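# Seat the blue-taped flask in a free shaker clamp

## Task

Put the glass flask with the blue tape into an empty clamp on the shaker so that its base sits fully down in the clamp and the clamp's spring ring encircles the flask's cone. Do not grip it hard, push hard on its rim, or rip the foil covering its mouth. At the end every other flask must still be seated. Do not bend any clamp's legs or pry its spring ring off, do not strike any flask hard, and do not let any flask drop more than a few centimetres; any of these fails the job.

## Robot and tools

Robot: two UR7e arms, left_arm and right_arm, each with a Robotiq 140 two-finger gripper. The left gripper's fingers are rigid. The right gripper's fingers hinge: a part held near the palm rather than in the outer quarter of the pads may be pulled inward, held loosely, or squeezed harder than set, and a fingertip pushed into a surface folds with little resistance. The arm bases sit near (+0.007, +0.510, 0) m for left_arm and (-0.009, -0.362, 0) m for right_arm.

Frame: all positions, velocities and targets are in the scene frame. Origin is at table height midway between the arms, +x points out over the table, +y toward left_arm, +z up. Gripper fingers point along the gripper's own +z and close along its y. end_effector_position is the point between the closed pads; the fingertips reach roughly 9 to 33 mm past it depending on opening.

The 18-number row (used by execute_actions and move): one row covers both arms. Numbers 1-9 are left_arm: dx, dy, dz, rx, ry, rz, gripper position, force_limit, speed. Numbers 10-18 are the same nine for right_arm. All lie in [-1, 1]. dx, dy, dz, rx, ry, rz are an offset, not a pose: they are measured along scene axes from the arm's Hand target as it stood when the action or move began, with 1.0 meaning 0.6 m of travel or 180 degrees of turn; rx, ry, rz form a single rotation vector about the hand position. Sending the same offset again moves further. Six zeros re-request the current Hand target. Gripper position is absolute: +1 fully open (140 mm), about -0.8 pads touching, -1 close until blocked. force_limit sets grip force (about 14 N at -1 up to 58 N at +1 for a slow close); speed sets finger speed (about 30 mm/s at -1, 250 at +1). Both start at +1. For a gentle grip on the flask, close slowly with a low force_limit. To leave a gripper unchanged, repeat its last three numbers; a 0 is a real command.

execute_actions(actions, cameras): actions is a list of actions; each action is up to 15 rows, one per 1/30 s step, the last row held for the remainder. Every row counts from the action's starting Hand target. An empty list returns state and all camera images.

move(target, speed, blend, stop_force, zero, blocking, cameras): drives each gripper in a straight line toward target, which is one 18-number row or a list of up to 15 rows, all offsets from the same starting Hand targets. speed is m/s (0.002 to 3.6, default 0.25). blend rounds corners in metres. stop_force (3 to 120 N, one value for both arms) ends an arm's path when its wrist sensor feels that much push; use it slowly when touching down, and omit it when moving away from a contact. zero (true by default) re-zeros the sensor before the move. blocking=false returns early and cannot be combined with stop_force. Paths do not avoid obstacles; keep them away from an arm's own base.

wait(seconds 0 to 10), stop() to brake a running move, zoom_image(camera, region [x0,y0,x1,y1] pixels, max 504 each side), zero_wrist_force(arm), read_manual(section), finished_scene(scene 1 or 2) to end a scene irreversibly once the goal holds without the robot.

Cameras: cam_head_left, cam_head_right (fixed, on a bar behind the arms), cam_left_wrist, cam_right_wrist; all 896x504. Calibration values are given per camera.

Results: per arm, end_effector_position (m), end_effector_quat_wxyz, velocities, Hand target (the last commanded pose after clipping; the next offsets start there), joint positions and torques, Wrist force and Wrist torque in the gripper's own axes plus a peak line, and an optional Wrist depth grid of 7x7 median distances per wrist camera. object_status: 0 moving, 1 blocked while opening, 2 blocked while closing (a grip), 3 reached the set position or pads met. position_measured is in counts: 3 open, about 139 at 60 mm, 230 pads touching. A move adds a "move:" line with the ending (done, off_target, moving, held, fault) and any limits. A MOTOR HOT line warns of heating.

Cautions: orientation commands are clipped to 32 degrees from the current one per step. An arm stops for 10 s if outside force reaches about 150 N or a joint hits its torque limit (wrists 24.6 N m); the arms are stiff, so aiming even slightly past a firm contact can trigger this. A clearance check may hold commands that bring the arms close; contact between the arms can end the scene. Do not let anything fall or leave the table, do not strike the flasks or clamps, and avoid long stretched-out holds that heat motors.

Each tool is called by a JSON object that holds its "fn" and its "kwargs", one argument or row to a line.

## Session

{"fn": "execute_actions", "kwargs": {
  "actions": []
}}

Scene clock: 0.00 s.
left_arm: end_effector_position=(+0.5564, +0.2686, +0.2651) position_measured=3 object_status=3 end_effector_quat_wxyz=(+0.099, +0.774, +0.220, +0.585) | right_arm: end_effector_position=(+0.5146, -0.5209, +0.1967) position_measured=3 object_status=3 end_effector_quat_wxyz=(+0.184, +0.525, -0.475, +0.682)
Joint positions: left_arm=[-1.196 -1.534 2.389 -3.143 -0.403 1.885] | right_arm=[-0.124 -0.859 2.26 -4.538 -2.481 3.617]
Joint velocities: within noise
Joint torques (N m): no reading
Wrist force (N): no reading
Wrist torque (N m): no reading
Wrist force, peak (N): no reading
Wrist depth (mm): cam_left_wrist=[1180 - - - 1073 - - / 510 569 1268 - - - - / - 524 569 1333 - - - / - 117 500 - - 127 - / - 106 - - - - 94 / - 318 339 - - 567 - / - 296 333 364 - - -] | cam_right_wrist=[- - - 1449 1475 1237 - / - - - 1689 - 1376 1183 / 894 - 1338 2040 - - - / - 117 1540 1883 - 133 329 / - 109 - - - 124 92 / - 1166 - - - - 94 / - - - 339 280 250 -]
Hand target: left_arm +0.5564, +0.2686, +0.2651; +0.099, +0.774, +0.220, +0.585 | right_arm +0.5146, -0.5209, +0.1967; +0.184, +0.525, -0.475, +0.682
Tool commands: left_gripper/position=+1.0 left_gripper/force_limit=+1.0 left_gripper/speed=+1.0 right_gripper/position=+1.0 right_gripper/force_limit=+1.0 right_gripper/speed=+1.0

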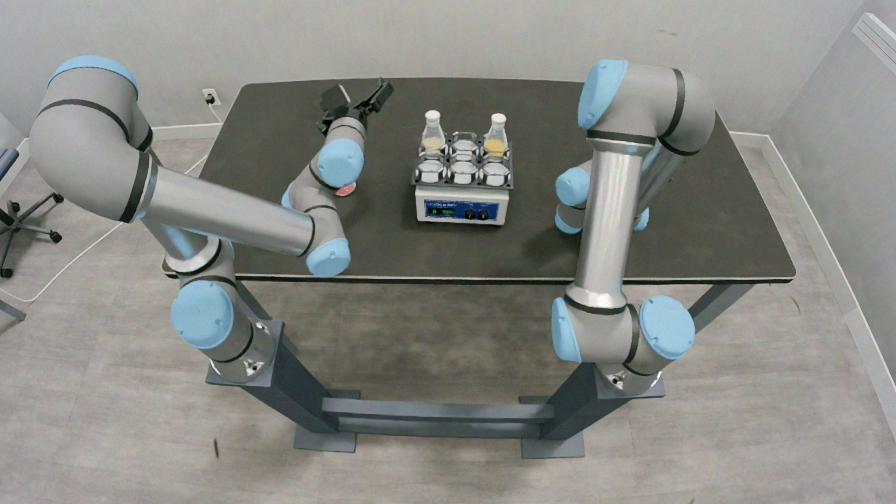

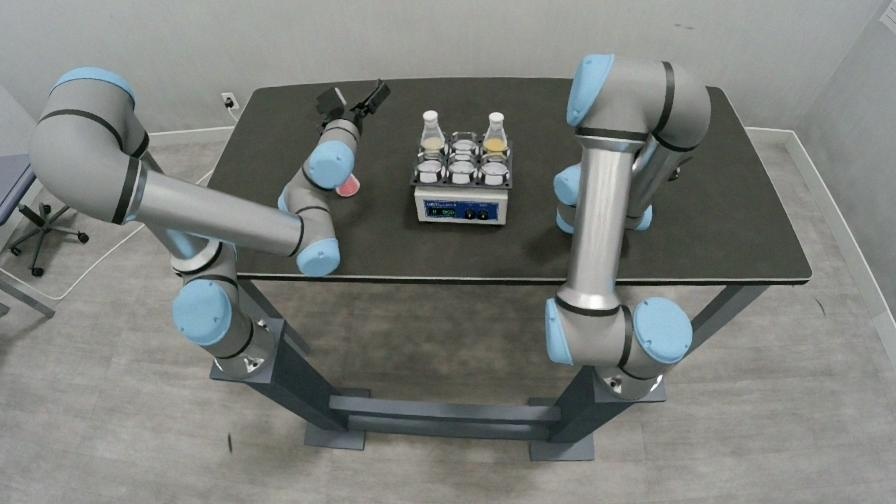

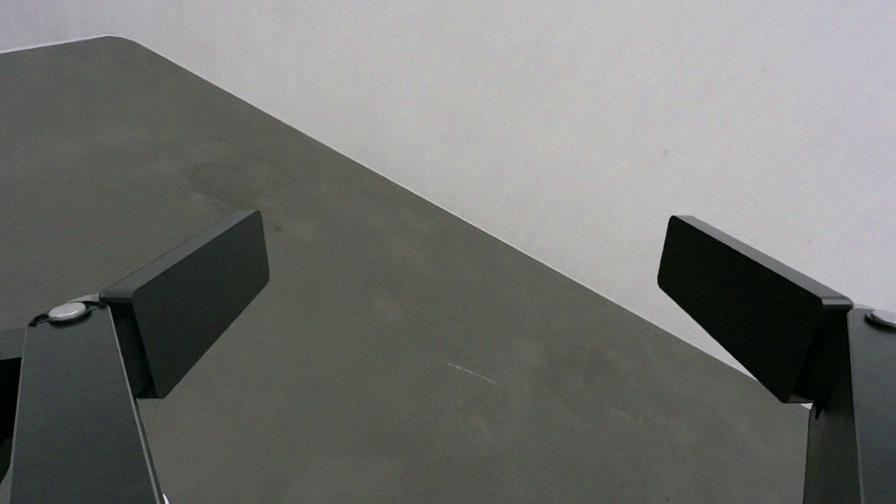

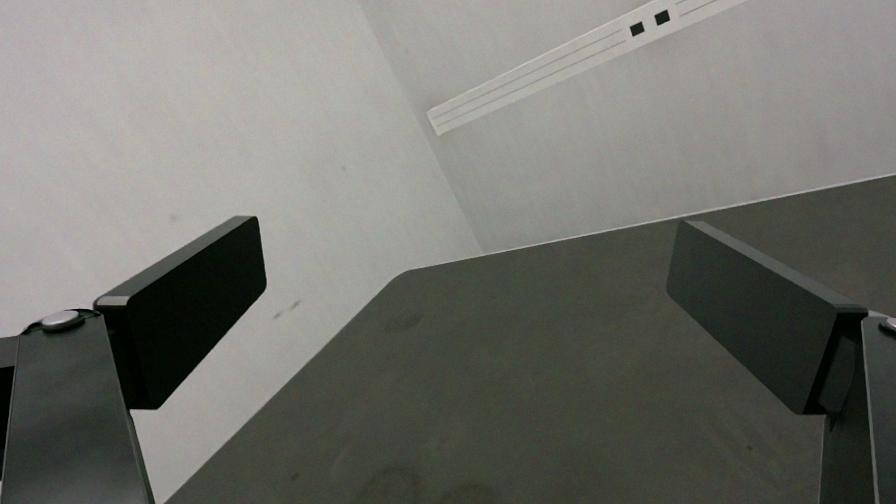

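{"fn": "zoom_image", "kwargs": {
  "camera": "cam_head_left",
  "region": [370, 80, 560, 240]
}}

{"fn": "zoom_image", "kwargs": {
  "camera": "cam_head_right",
  "region": [290, 80, 420, 220]
}}

{"fn": "zoom_image", "kwargs": {
  "camera": "cam_head_right",
  "region": [370, 80, 560, 240]
}}

{"fn": "zoom_image", "kwargs": {
  "camera": "cam_head_left",
  "region": [270, 80, 430, 240]
}}

Scaled by 2.653 from the camera's 896x504 image, which has a finer 1280x720 frame.

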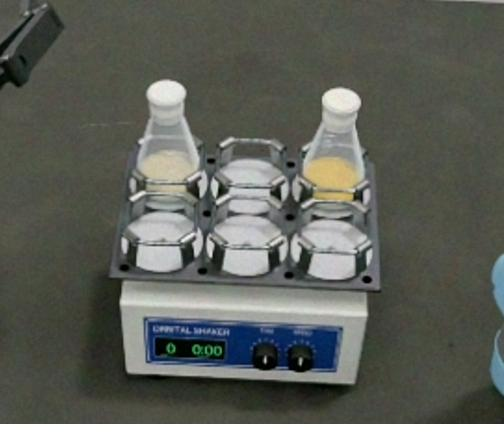

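Scaled by 3.600 from the camera's 896x504 image, which has a finer 1280x720 frame.

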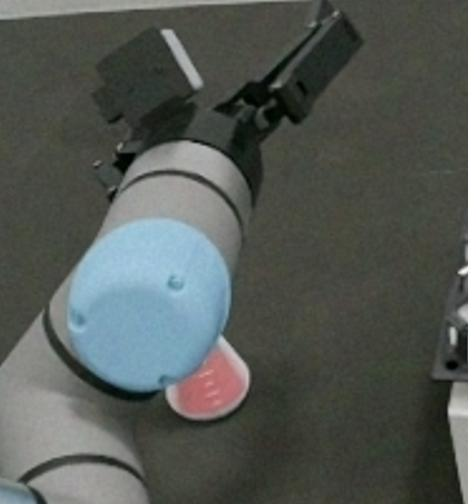

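Scaled by 2.653 from the camera's 896x504 image, which has a finer 1280x720 frame.

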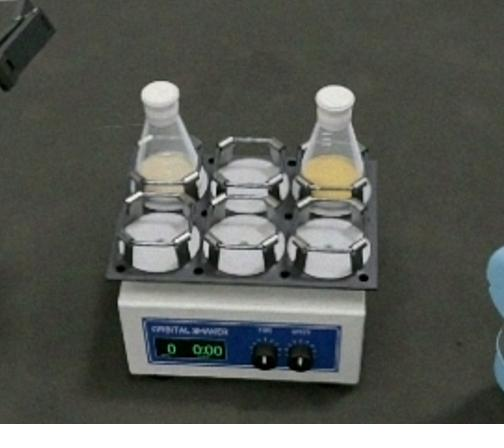

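Scaled by 3.150 from the camera's 896x504 image, which has a finer 1280x720 frame.

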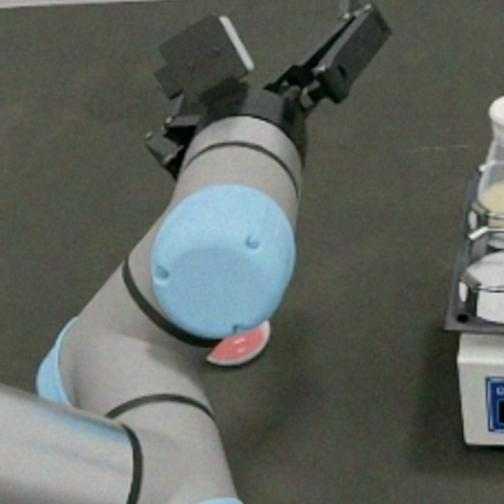

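{"fn": "move", "kwargs": {
  "target": [
    [0,0,0.1,0,0,0,1,1,1,0,0,0,0,0,0,1,1,1],
    [-0.177,0.102,0.225,0.114,0.159,-0.1075,1,1,1,0,0,0,0,0,0,1,1,1]
  ],
  "blend": [0.03,0],
  "cameras": ["all"]
}}

Scene clock: 11.57 s.
left_arm: end_effector_position=(+0.4503, +0.3299, +0.4001) position_measured=3 object_status=3 end_effector_quat_wxyz=(+0.000, +0.924, +0.000, +0.383) | right_arm: end_effector_position=(+0.5146, -0.5209, +0.1967) position_measured=3 object_status=3 end_effector_quat_wxyz=(+0.184, +0.525, -0.475, +0.682)
Joint positions: left_arm=[-1.17 -2.133 1.976 -1.792 -0.865 2.119] | right_arm=[-0.124 -0.859 2.26 -4.538 -2.481 3.617]
Joint torques (N m): left_arm=[-14.94 -1.75 -30.39 -2.43 -0.45 1.16] | right_arm=[-0.24 -38.11 -3.38 -1.66 0.15 -0.08]
Wrist force (N): left_arm=[0.3 -0.5 0.9] | right_arm=[0.1 -0.1 0.0]
Wrist torque (N m): left_arm=[0.09 -0.03 -0.18] | right_arm=[-0.04 -0.05 0.00]
Wrist force, peak (N): left_arm=[-3.1 -1.1 0.9] | right_arm=[0.5 0.1 -0.4]
Wrist depth (mm): cam_left_wrist=[- 1348 - - - 1550 - / 1560 659 700 - - - - / 1455 566 - - - - - / 1412 117 587 548 - 127 - / - 107 552 534 - 127 94 / - - - 492 - - - / - - 470 - - - -] | cam_right_wrist=[- - - 1898 1415 1150 1108 / 983 1172 - 1611 - - - / 938 - - 1827 - 1407 - / - 117 1712 2007 - 133 - / - 109 - - 386 115 92 / - - - - 349 - 94 / - - - - - 247 -]
Hand target: left_arm +0.4502, +0.3298, +0.4001; +0.000, +0.924, +0.000, +0.383 | right_arm +0.5146, -0.5209, +0.1967; +0.184, +0.525, -0.475, +0.682
Off the commanded pose: left_arm 0.000 m, 0 deg | right_arm 0.000 m, 0 deg.
move: done
camera_calibration:
cam_left_wrist: T_world_to_cam=[[0.021471, -0.999547, 0.0210917, 0.319328], [-0.917809, -0.0280719, -0.396028, 0.577977], [0.39644, -0.0108551, -0.917996, 0.338463], [0, 0, 0, 1]] pos_world=[0.389436, 0.339083, 0.532868]

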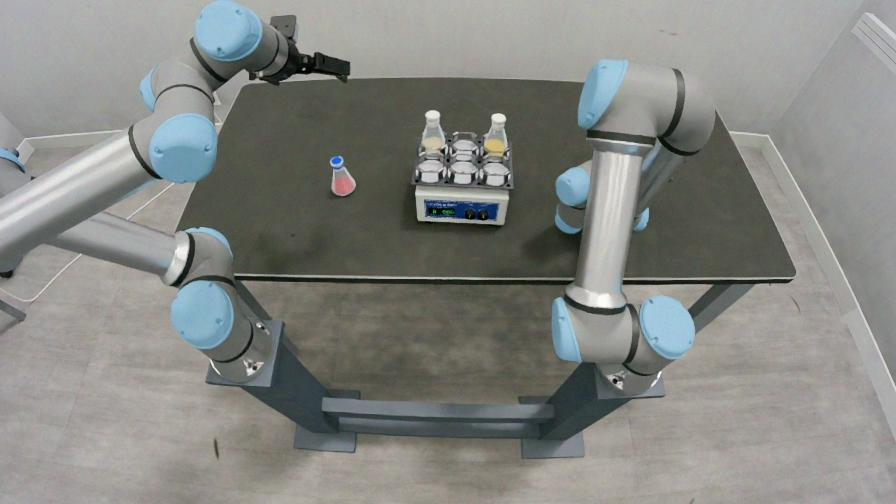

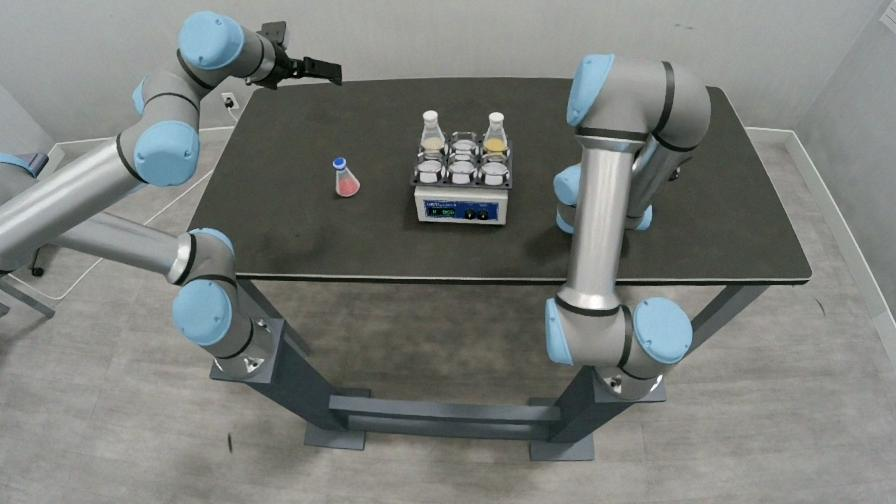

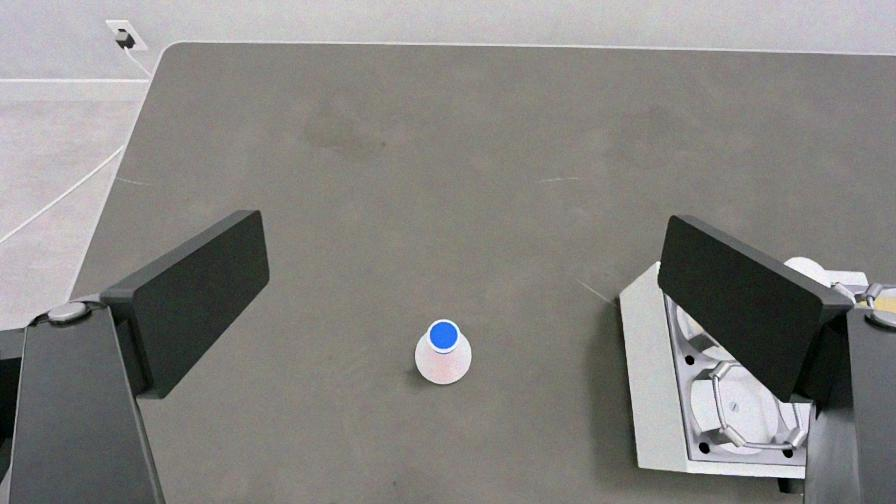

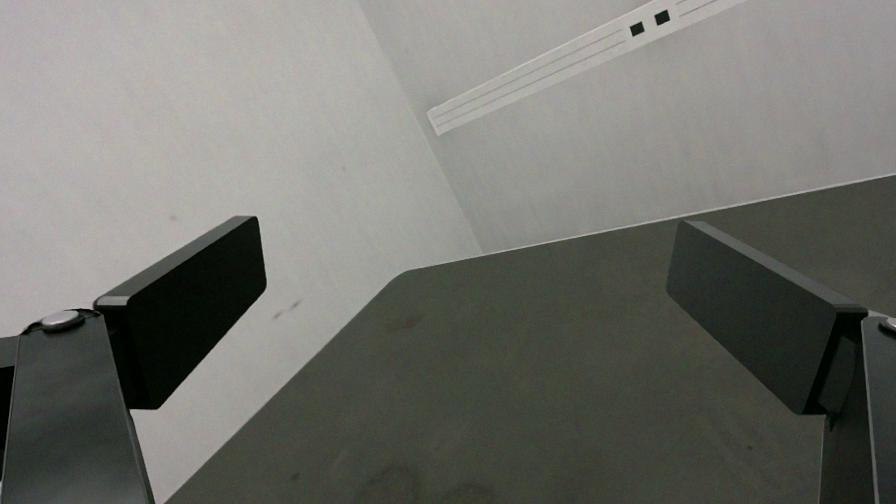

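{"fn": "zoom_image", "kwargs": {
  "camera": "cam_head_left",
  "region": [310, 145, 375, 205]
}}

{"fn": "zoom_image", "kwargs": {
  "camera": "cam_head_right",
  "region": [310, 145, 375, 205]
}}

{"fn": "zoom_image", "kwargs": {
  "camera": "cam_left_wrist",
  "region": [400, 300, 490, 400]
}}

{"fn": "zoom_image", "kwargs": {
  "camera": "cam_head_left",
  "region": [400, 100, 530, 200]
}}

{"fn": "zoom_image", "kwargs": {
  "camera": "cam_head_right",
  "region": [400, 100, 530, 200]
}}

Scaled by 7.754 from the camera's 896x504 image, which has a finer 1280x720 frame.

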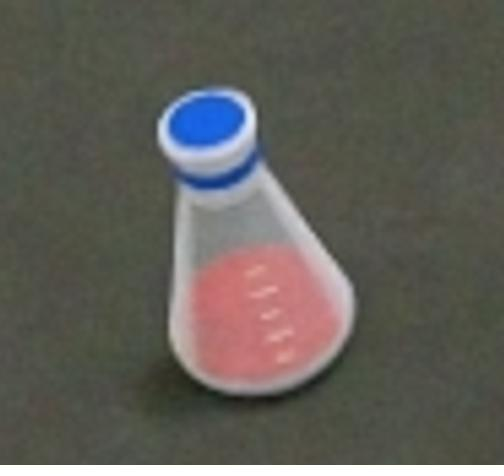

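Scaled by 7.754 from the camera's 896x504 image, which has a finer 1280x720 frame.

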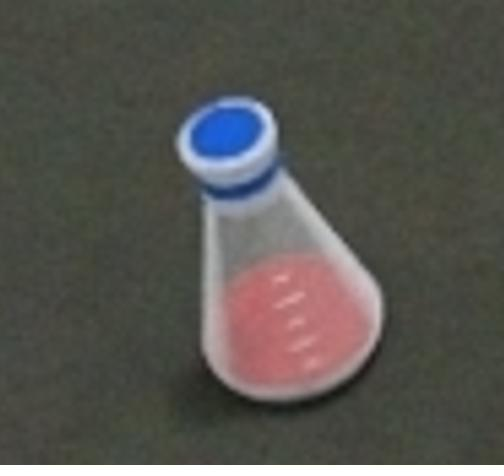

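Scaled by 5.040 from the camera's 896x504 image, which has a finer 1280x720 frame.

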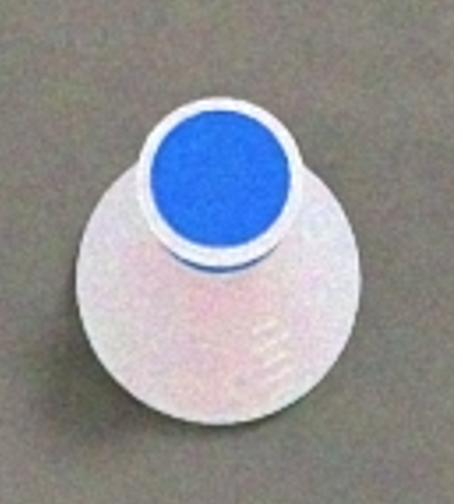

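Scaled by 3.877 from the camera's 896x504 image, which has a finer 1280x720 frame.

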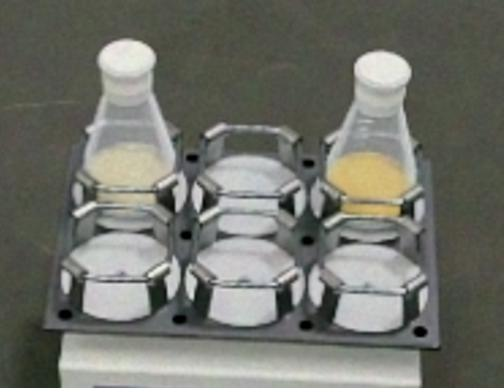

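Scaled by 3.877 from the camera's 896x504 image, which has a finer 1280x720 frame.

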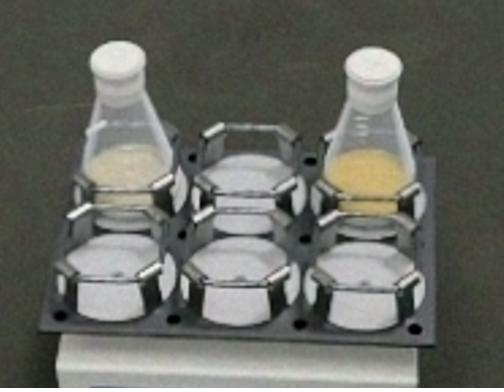

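{"fn": "move", "kwargs": {
  "target": [-0.083,0.007,-0.35,0,0,0,1,1,1,0,0,0,0,0,0,1,1,1],
  "cameras": ["cam_left_wrist"]
}}

{"fn": "zoom_image", "kwargs": {
  "camera": "cam_left_wrist",
  "region": [340, 90, 560, 310]
}}

Scene clock: 25.03 s.
left_arm: end_effector_position=(+0.4004, +0.3340, +0.1902) position_measured=3 object_status=3 end_effector_quat_wxyz=(+0.000, +0.924, +0.000, +0.383) end_effector_velocity=(+0.000, +0.001, -0.002) end_effector_angular_velocity=(+0.002, +0.001, +0.001) | right_arm: end_effector_position=(+0.5146, -0.5209, +0.1967) position_measured=3 object_status=3 end_effector_quat_wxyz=(+0.184, +0.525, -0.475, +0.682)
Joint positions: left_arm=[-1.371 -2.256 2.518 -2.036 -0.807 1.86] | right_arm=[-0.124 -0.859 2.26 -4.538 -2.481 3.617]
Joint velocities: left_arm=[-0.001 0.001 0.005 -0.001 0 -0.003] | right_arm=[within noise]
Joint torques (N m): left_arm=[-2.66 -1.2 -15.89 -3.74 -0.18 -1.62] | right_arm=[0.05 -39.57 -4 -1.66 0.2 -0.23]
Wrist force (N): left_arm=[0.5 -0.7 0.9] | right_arm=[0.1 -0.2 -0.3]
Wrist torque (N m): left_arm=[0.06 -0.06 -0.30] | right_arm=[-0.05 -0.03 0.00]
Wrist force, peak (N): left_arm=[-2.6 -0.8 2.6] | right_arm=[0.4 -0.4 -0.2]
Wrist depth (mm): cam_left_wrist=[- - 439 459 - - - / 408 392 408 413 - - - / 380 - - 273 - - - / - 117 348 338 345 128 - / - 106 - - 323 127 94 / - 99 - - 303 - - / - - - - 286 286 -] | cam_right_wrist=[- - - 1632 1200 1183 1150 / - - 1611 1762 1493 - 1144 / 949 - 1666 1622 1590 - - / 924 117 - - 537 133 355 / - 109 - - 421 116 92 / - - - - 335 - 94 / - - - - 282 252 -]
Hand target: left_arm +0.4004, +0.3340, +0.1901; +0.000, +0.924, +0.000, +0.383 | right_arm +0.5146, -0.5209, +0.1967; +0.184, +0.525, -0.475, +0.682
Off the commanded pose: left_arm 0.000 m, 0 deg | right_arm 0.000 m, 0 deg.
move: done
camera_calibration:
cam_left_wrist: T_world_to_cam=[[0.0211071, -0.999558, 0.0209284, 0.329104], [-0.917818, -0.0276731, -0.396036, 0.449129], [0.396441, -0.0108492, -0.917996, 0.165561], [0, 0, 0, 1]] pos_world=[0.339637, 0.343184, 0.322968]
Images, in order (width x height): cam_left_wrist 896x504.

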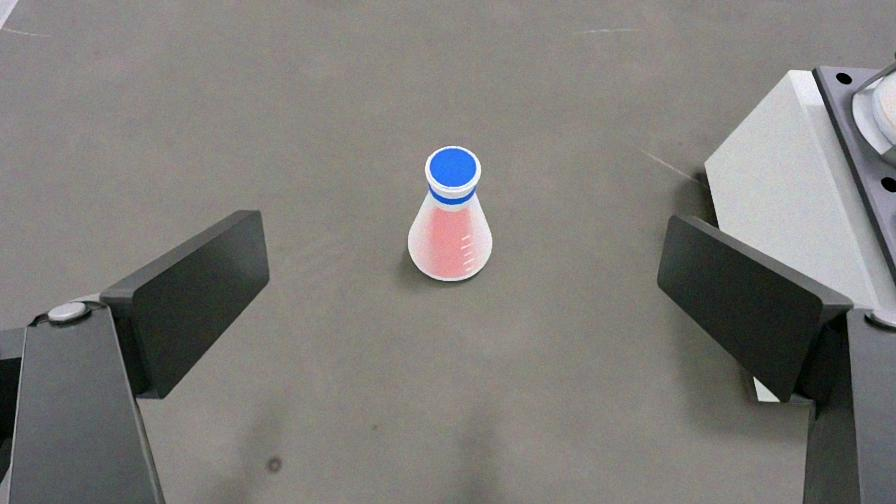

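Scaled by 2.291 from the camera's 896x504 image, which has a finer 1280x720 frame.

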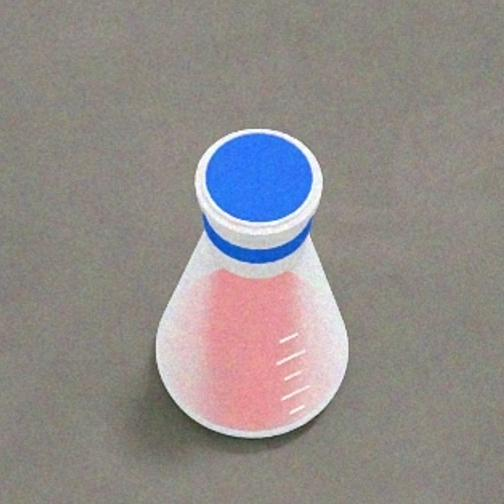

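{"fn": "move", "kwargs": {
  "target": [
    [0.085,0.005,-0.08,0,0,0,1,1,1,0,0,0,0,0,0,1,1,1],
    [0.085,0.005,-0.1222,0,0,0,-0.08,-1,0,0,0,0,0,0,0,1,1,1]
  ],
  "blend": [0.01,0],
  "speed": [0.15,0.08],
  "cameras": ["all"]
}}

{"fn": "zoom_image", "kwargs": {
  "camera": "cam_left_wrist",
  "region": [300, 0, 600, 300]
}}

{"fn": "zoom_image", "kwargs": {
  "camera": "cam_head_left",
  "region": [300, 130, 400, 210]
}}

{"fn": "zoom_image", "kwargs": {
  "camera": "cam_head_right",
  "region": [300, 130, 400, 210]
}}

Scene clock: 31.60 s.
left_arm: end_effector_position=(+0.4514, +0.3370, +0.1168) position_measured=139 object_status=0 end_effector_quat_wxyz=(+0.000, +0.924, +0.000, +0.383) | right_arm: end_effector_position=(+0.5146, -0.5209, +0.1967) position_measured=3 object_status=3 end_effector_quat_wxyz=(+0.184, +0.525, -0.475, +0.682)
Joint positions: left_arm=[-1.154 -1.878 2.633 -2.717 -0.871 2.139] | right_arm=[-0.124 -0.859 2.26 -4.538 -2.481 3.617]
Joint torques (N m): left_arm=[12.39 1.67 -10.58 -5.25 -0.2 -1.58] | right_arm=[1.03 -38.27 -5.62 -1.97 0.24 -0.1]
Wrist force (N): left_arm=[0.2 -0.6 1.1] | right_arm=[0.4 0.1 -0.2]
Wrist torque (N m): left_arm=[0.09 -0.05 -0.30] | right_arm=[0.02 -0.10 0.00]
Wrist force, peak (N): left_arm=[0.8 -0.5 1.9] | right_arm=[0.4 -0.1 -0.6]
Wrist depth (mm): cam_left_wrist=[- 338 - 347 346 358 - / - - 311 - 315 320 - / 285 - 288 164 - - 229 / 262 - 139 253 122 274 - / - - 110 248 - 92 224 / - - - - - - - / - - - - - - -] | cam_right_wrist=[- - 1493 1622 1338 1243 - / - 1150 - 1762 1368 - - / - 1155 1580 1800 - - - / - 117 1521 1632 - 133 334 / - 109 - - - 116 92 / - - - 387 - - 94 / - - - 354 294 250 -]
Hand target: left_arm +0.4514, +0.3370, +0.1168; +0.000, +0.924, +0.000, +0.383 | right_arm +0.5146, -0.5209, +0.1967; +0.184, +0.525, -0.475, +0.682
Off the commanded pose: left_arm 0.000 m, 0 deg | right_arm 0.000 m, 0 deg.
move: done
camera_calibration:
cam_left_wrist: T_world_to_cam=[[0.0211164, -0.999553, 0.0211516, 0.332602], [-0.917818, -0.0277701, -0.396029, 0.466986], [0.39644, -0.0110506, -0.917994, 0.0780644], [0, 0, 0, 1]] pos_world=[0.390637, 0.346284, 0.249568]

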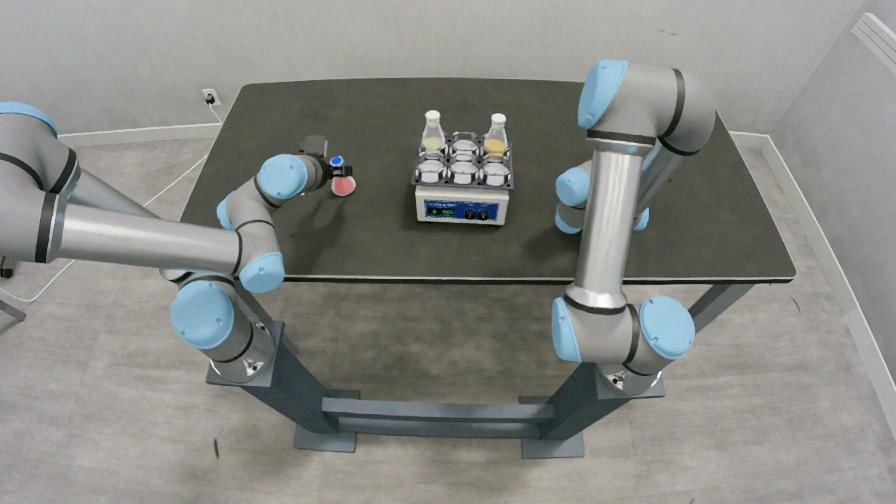

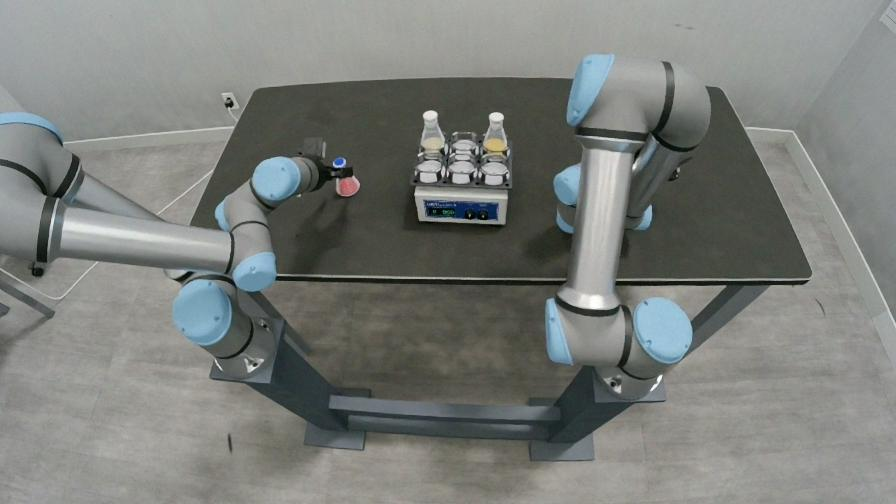

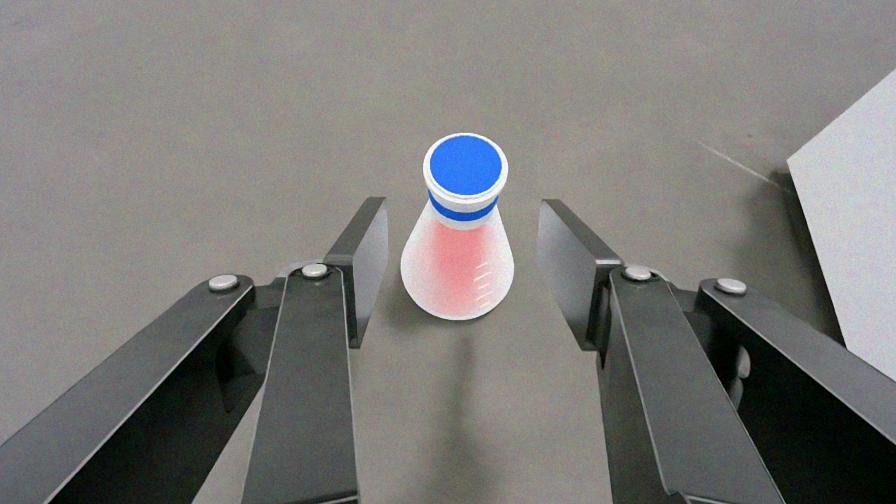

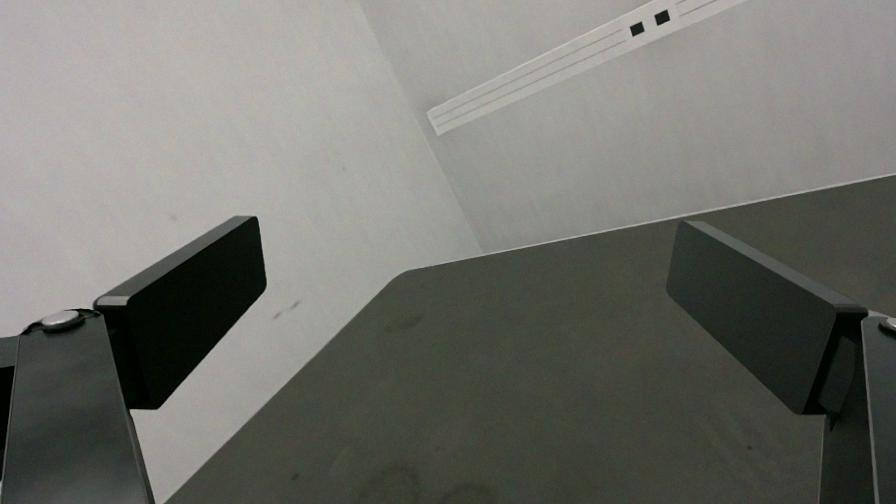

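Scaled by 1.680 from the camera's 896x504 image, which has a finer 1280x720 frame.

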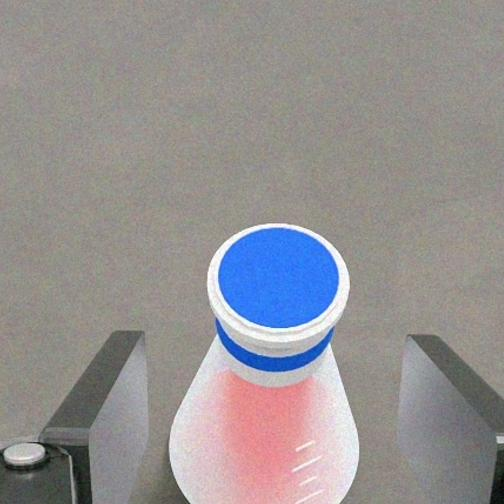

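Scaled by 5.040 from the camera's 896x504 image, which has a finer 1280x720 frame.

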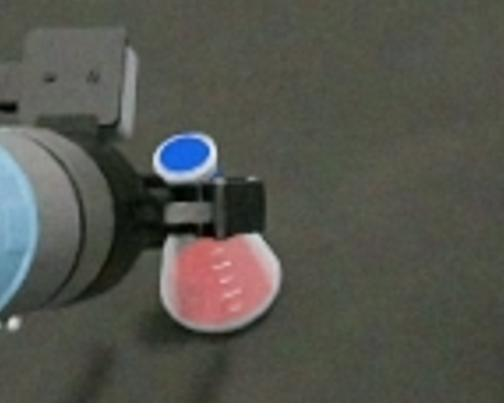

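Scaled by 5.040 from the camera's 896x504 image, which has a finer 1280x720 frame.

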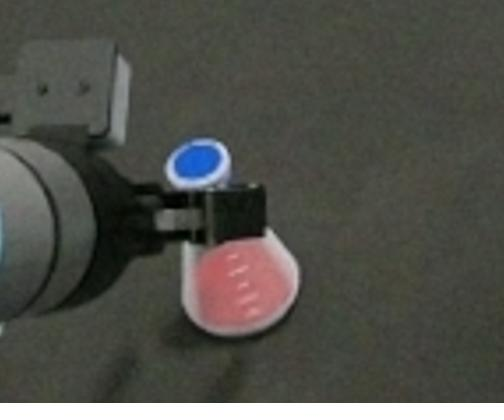

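{"fn": "move", "kwargs": {
  "target": [
    [0.01,0,0,0,0,0,-0.08,-1,0,0,0,0,0,0,0,1,1,1],
    [0.01,0,0,0,0,0,-0.32,-1,-0.8,0,0,0,0,0,0,1,1,1]
  ],
  "speed": 0.05,
  "cameras": ["cam_left_wrist","cam_head_left","cam_head_right"]
}}

{"fn": "zoom_image", "kwargs": {
  "camera": "cam_left_wrist",
  "region": [380, 120, 550, 290]
}}

{"fn": "zoom_image", "kwargs": {
  "camera": "cam_head_right",
  "region": [310, 140, 380, 200]
}}

Scene clock: 38.10 s.
left_arm: end_effector_position=(+0.4574, +0.3370, +0.1168) position_measured=169 object_status=0 end_effector_quat_wxyz=(+0.000, +0.924, +0.000, +0.383) | right_arm: end_effector_position=(+0.5146, -0.5209, +0.1967) position_measured=3 object_status=3 end_effector_quat_wxyz=(+0.184, +0.525, -0.475, +0.682)
Joint positions: left_arm=[-1.132 -1.852 2.623 -2.75 -0.879 2.165] | right_arm=[-0.124 -0.859 2.26 -4.538 -2.481 3.617]
Joint torques (N m): left_arm=[-15.54 -12.48 -10.67 -2.65 2.41 -1.72] | right_arm=[0 -37.58 -3.98 -1.53 0.16 -0.12]
Wrist force (N): left_arm=[0.4 -0.5 1.0] | right_arm=[0.2 0.1 -0.4]
Wrist torque (N m): left_arm=[0.10 -0.08 -0.25] | right_arm=[0.02 -0.03 0.00]
Wrist force, peak (N): left_arm=[0.3 -0.7 1.1] | right_arm=[0.6 0.1 -0.3]
Wrist depth (mm): cam_left_wrist=[- - - 349 347 - 343 / - - - - - - - / 289 289 288 160 292 - 264 / 268 265 - 246 116 - 238 / - - 87 245 - - - / - - - 232 - - - / - - - - - - -] | cam_right_wrist=[1008 - - - 1415 1166 - / 949 - - 1700 1622 1309 1296 / - 1139 1020 1712 1762 1560 419 / - 117 1391 - - 133 344 / - 109 1353 - - 116 92 / - - 475 - 332 - 95 / - - - - 282 254 -]
Hand target: left_arm +0.4574, +0.3370, +0.1168; +0.000, +0.924, +0.000, +0.383 | right_arm +0.5146, -0.5209, +0.1967; +0.184, +0.525, -0.475, +0.682
Off the commanded pose: left_arm 0.000 m, 0 deg | right_arm 0.000 m, 0 deg.
move: done
camera_calibration:
cam_left_wrist: T_world_to_cam=[[0.0211171, -0.999553, 0.0211497, 0.332475], [-0.917854, -0.027769, -0.395945, 0.472486], [0.396356, -0.0110511, -0.91803, 0.0757284], [0, 0, 0, 1]] pos_world=[0.396637, 0.346284, 0.249568]
Images, in order (width x height): cam_head_left 896x504, cam_head_right 896x504, cam_left_wrist 896x504.

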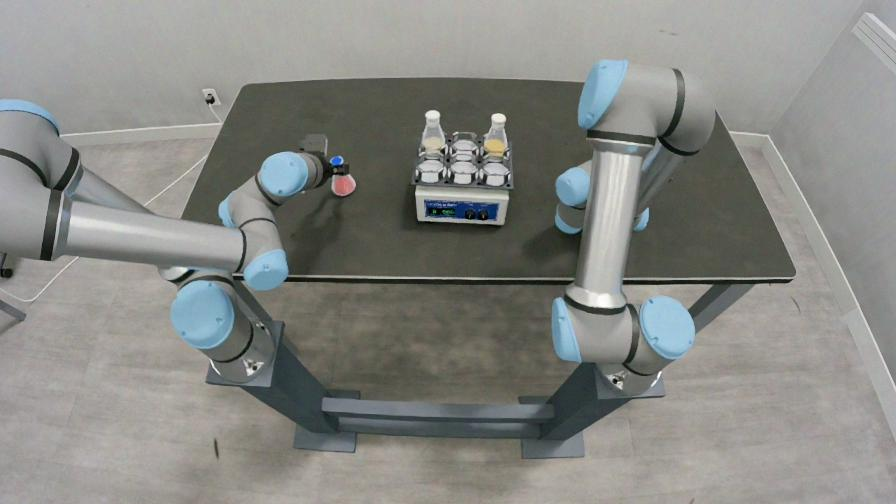

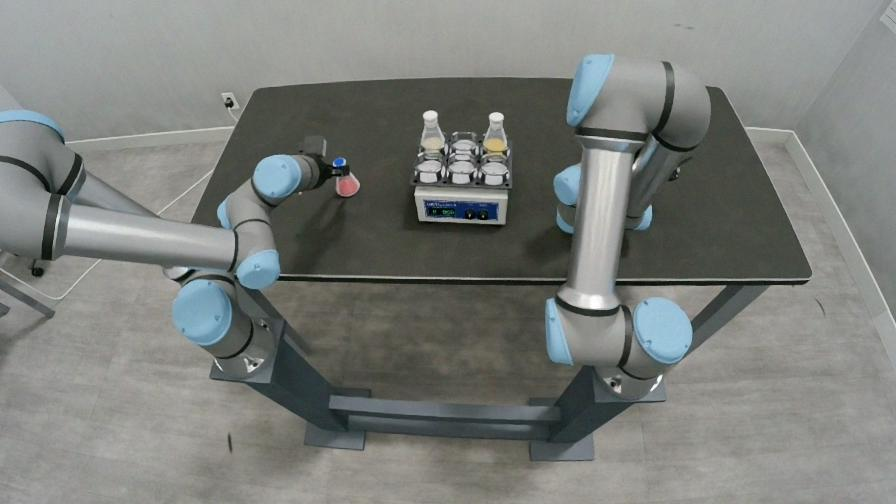

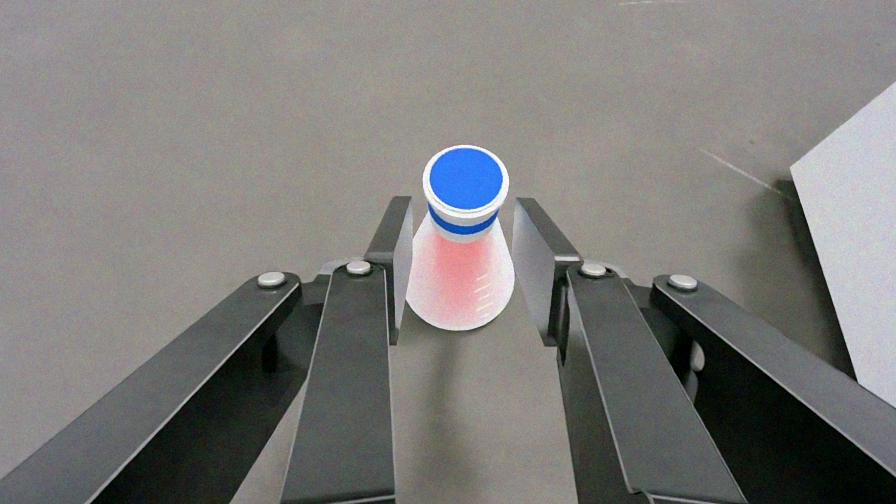

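Scaled by 2.965 from the camera's 896x504 image, which has a finer 1280x720 frame.

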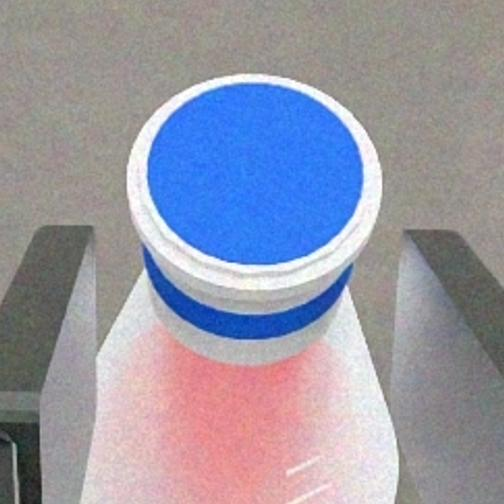

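Scaled by 7.200 from the camera's 896x504 image, which has a finer 1280x720 frame.

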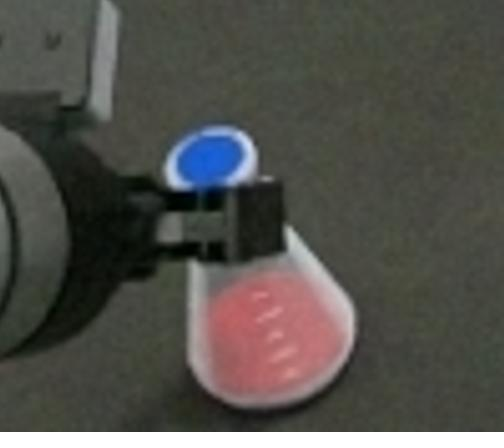

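{"fn": "move", "kwargs": {
  "target": [
    [0.004,0,0,0,0,0,-0.32,-1,-0.8,0,0,0,0,0,0,1,1,1],
    [0.004,0,0,0,0,0,-1,-1,-1,0,0,0,0,0,0,1,1,1]
  ],
  "speed": 0.05,
  "cameras": ["cam_left_wrist","cam_head_left","cam_head_right"]
}}

{"fn": "zoom_image", "kwargs": {
  "camera": "cam_left_wrist",
  "region": [380, 120, 550, 290]
}}

{"fn": "zoom_image", "kwargs": {
  "camera": "cam_head_right",
  "region": [310, 140, 380, 200]
}}

Scene clock: 42.60 s.
left_arm: end_effector_position=(+0.4598, +0.3370, +0.1168) position_measured=186 object_status=0 end_effector_quat_wxyz=(+0.000, +0.924, +0.000, +0.383) | right_arm: end_effector_position=(+0.5146, -0.5209, +0.1967) position_measured=3 object_status=3 end_effector_quat_wxyz=(+0.184, +0.525, -0.475, +0.682)
Joint positions: left_arm=[-1.124 -1.842 2.619 -2.762 -0.883 2.175] | right_arm=[-0.124 -0.859 2.26 -4.538 -2.481 3.617]
Joint torques (N m): left_arm=[-12.63 -10.32 -8.99 -2.22 1.87 -1.72] | right_arm=[0.77 -39.66 -4.93 -1.68 0.28 -0.08]
Wrist force (N): left_arm=[3.4 0.8 -3.1] | right_arm=[0.0 0.0 -0.3]
Wrist torque (N m): left_arm=[0.06 -0.02 -0.28] | right_arm=[-0.01 -0.02 0.00]
Wrist force, peak (N): left_arm=[4.2 0.4 -3.6] | right_arm=[0.5 0.0 -0.1]
Wrist depth (mm): cam_left_wrist=[- - - - - - - / - 317 - - - 318 - / - 303 - 160 - - - / - - - 172 124 - - / - - 83 236 95 - 252 / - - - - - - - / - - - - - - -] | cam_right_wrist=[1051 - 1550 1622 1449 1275 - / - - - 1677 1484 - 1256 / 884 - 1511 1800 - - 1324 / - 117 1493 - - 133 348 / - 109 1324 - - 116 92 / - 1123 514 439 - - 94 / - - 427 336 282 255 -]
Hand target: left_arm +0.4598, +0.3370, +0.1168; +0.000, +0.924, +0.000, +0.383 | right_arm +0.5146, -0.5209, +0.1967; +0.184, +0.525, -0.475, +0.682
Off the commanded pose: left_arm 0.000 m, 0 deg | right_arm 0.000 m, 0 deg.
move: done
camera_calibration:
cam_left_wrist: T_world_to_cam=[[0.0212076, -0.99955, 0.0211926, 0.332374], [-0.917816, -0.02787, -0.396027, 0.474768], [0.396439, -0.0110521, -0.917994, 0.0748267], [0, 0, 0, 1]] pos_world=[0.399037, 0.346284, 0.249668]
Images, in order (width x height): cam_head_left 896x504, cam_head_right 896x504, cam_left_wrist 896x504.

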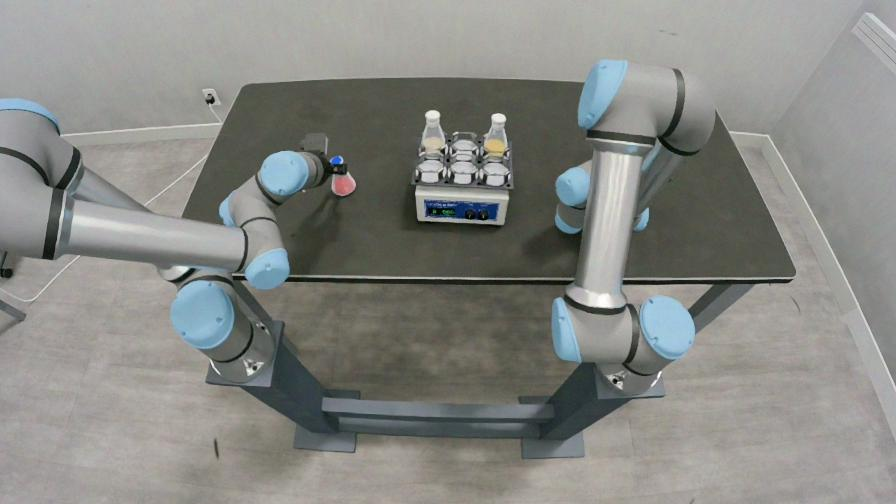

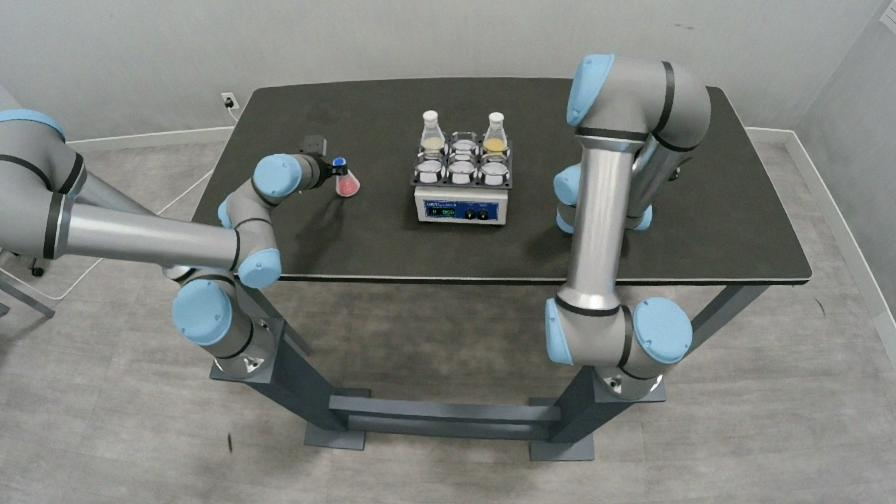

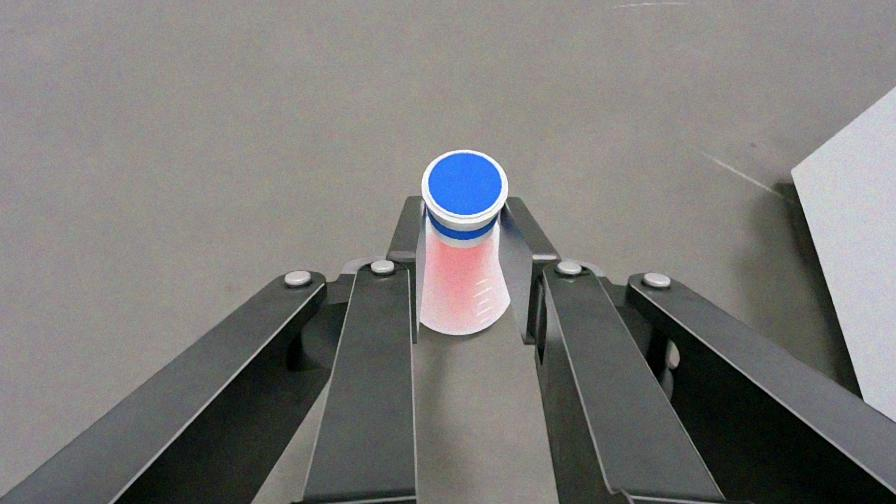

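Scaled by 2.965 from the camera's 896x504 image, which has a finer 1280x720 frame.

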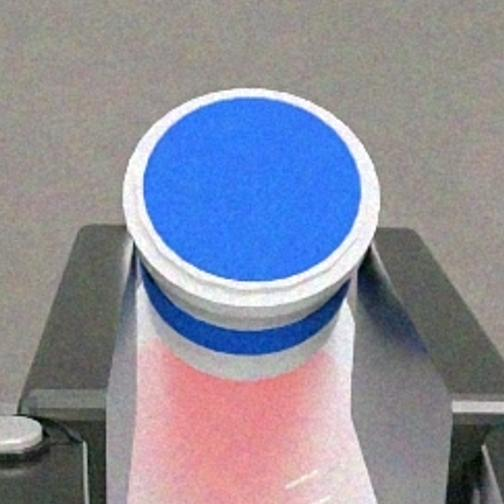

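Scaled by 7.200 from the camera's 896x504 image, which has a finer 1280x720 frame.

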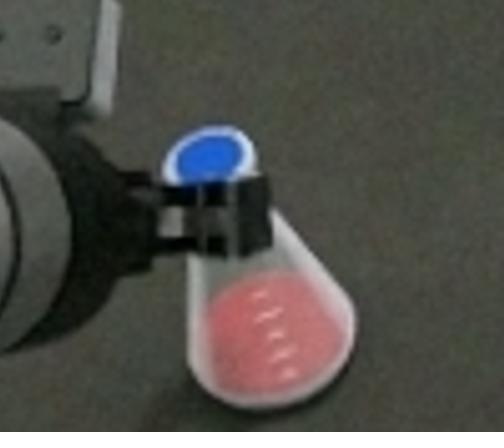

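{"fn": "wait", "kwargs": {
  "seconds": 1.5
}}

Scene clock: 44.50 s.
left_arm: end_effector_position=(+0.4598, +0.3370, +0.1168) position_measured=186 object_status=2 end_effector_quat_wxyz=(+0.000, +0.924, +0.000, +0.383) | right_arm: end_effector_position=(+0.5146, -0.5209, +0.1967) position_measured=3 object_status=3 end_effector_quat_wxyz=(+0.184, +0.525, -0.475, +0.682)
Joint positions: left_arm=[-1.124 -1.842 2.619 -2.762 -0.883 2.175] | right_arm=[-0.124 -0.859 2.26 -4.538 -2.481 3.617]
Joint torques (N m): left_arm=[-14.69 -4.86 -8.16 -2.24 0.09 -1.63] | right_arm=[0.6 -38.79 -5.99 -1.81 0.18 0.18]
Wrist force (N): left_arm=[3.9 0.5 -3.2] | right_arm=[0.1 -0.1 0.0]
Wrist torque (N m): left_arm=[0.02 -0.03 -0.28] | right_arm=[-0.04 -0.03 0.00]
Wrist force, peak (N): left_arm=[4.1 0.4 -3.8] | right_arm=[0.5 0.0 -0.3]
Wrist depth (mm): cam_left_wrist=[341 - - 324 342 - 363 / 310 314 - 312 - 312 - / 282 - - 161 - 299 233 / - 267 105 176 - - - / 251 - 83 239 95 - 222 / - - - 237 - - - / - - - - - - -] | cam_right_wrist=[- 1200 - 1774 1457 1144 - / 983 - 1383 1827 1493 1399 - / 927 - - 1855 - 1457 - / - 122 1391 - - 133 - / - 109 - - - 124 92 / - 1118 - - - - 94 / - - - 319 305 251 -]
Hand target: left_arm +0.4598, +0.3370, +0.1168; +0.000, +0.924, +0.000, +0.383 | right_arm +0.5146, -0.5209, +0.1967; +0.184, +0.525, -0.475, +0.682
Tool commands: left_gripper/position=-1.0 left_gripper/force_limit=-1.0 left_gripper/speed=-1.0 right_gripper/position=+1.0 right_gripper/force_limit=+1.0 right_gripper/speed=+1.0
Off the commanded pose: left_arm 0.000 m, 0 deg | right_arm 0.000 m, 0 deg.
wait: 1.50 s; at rest from the start


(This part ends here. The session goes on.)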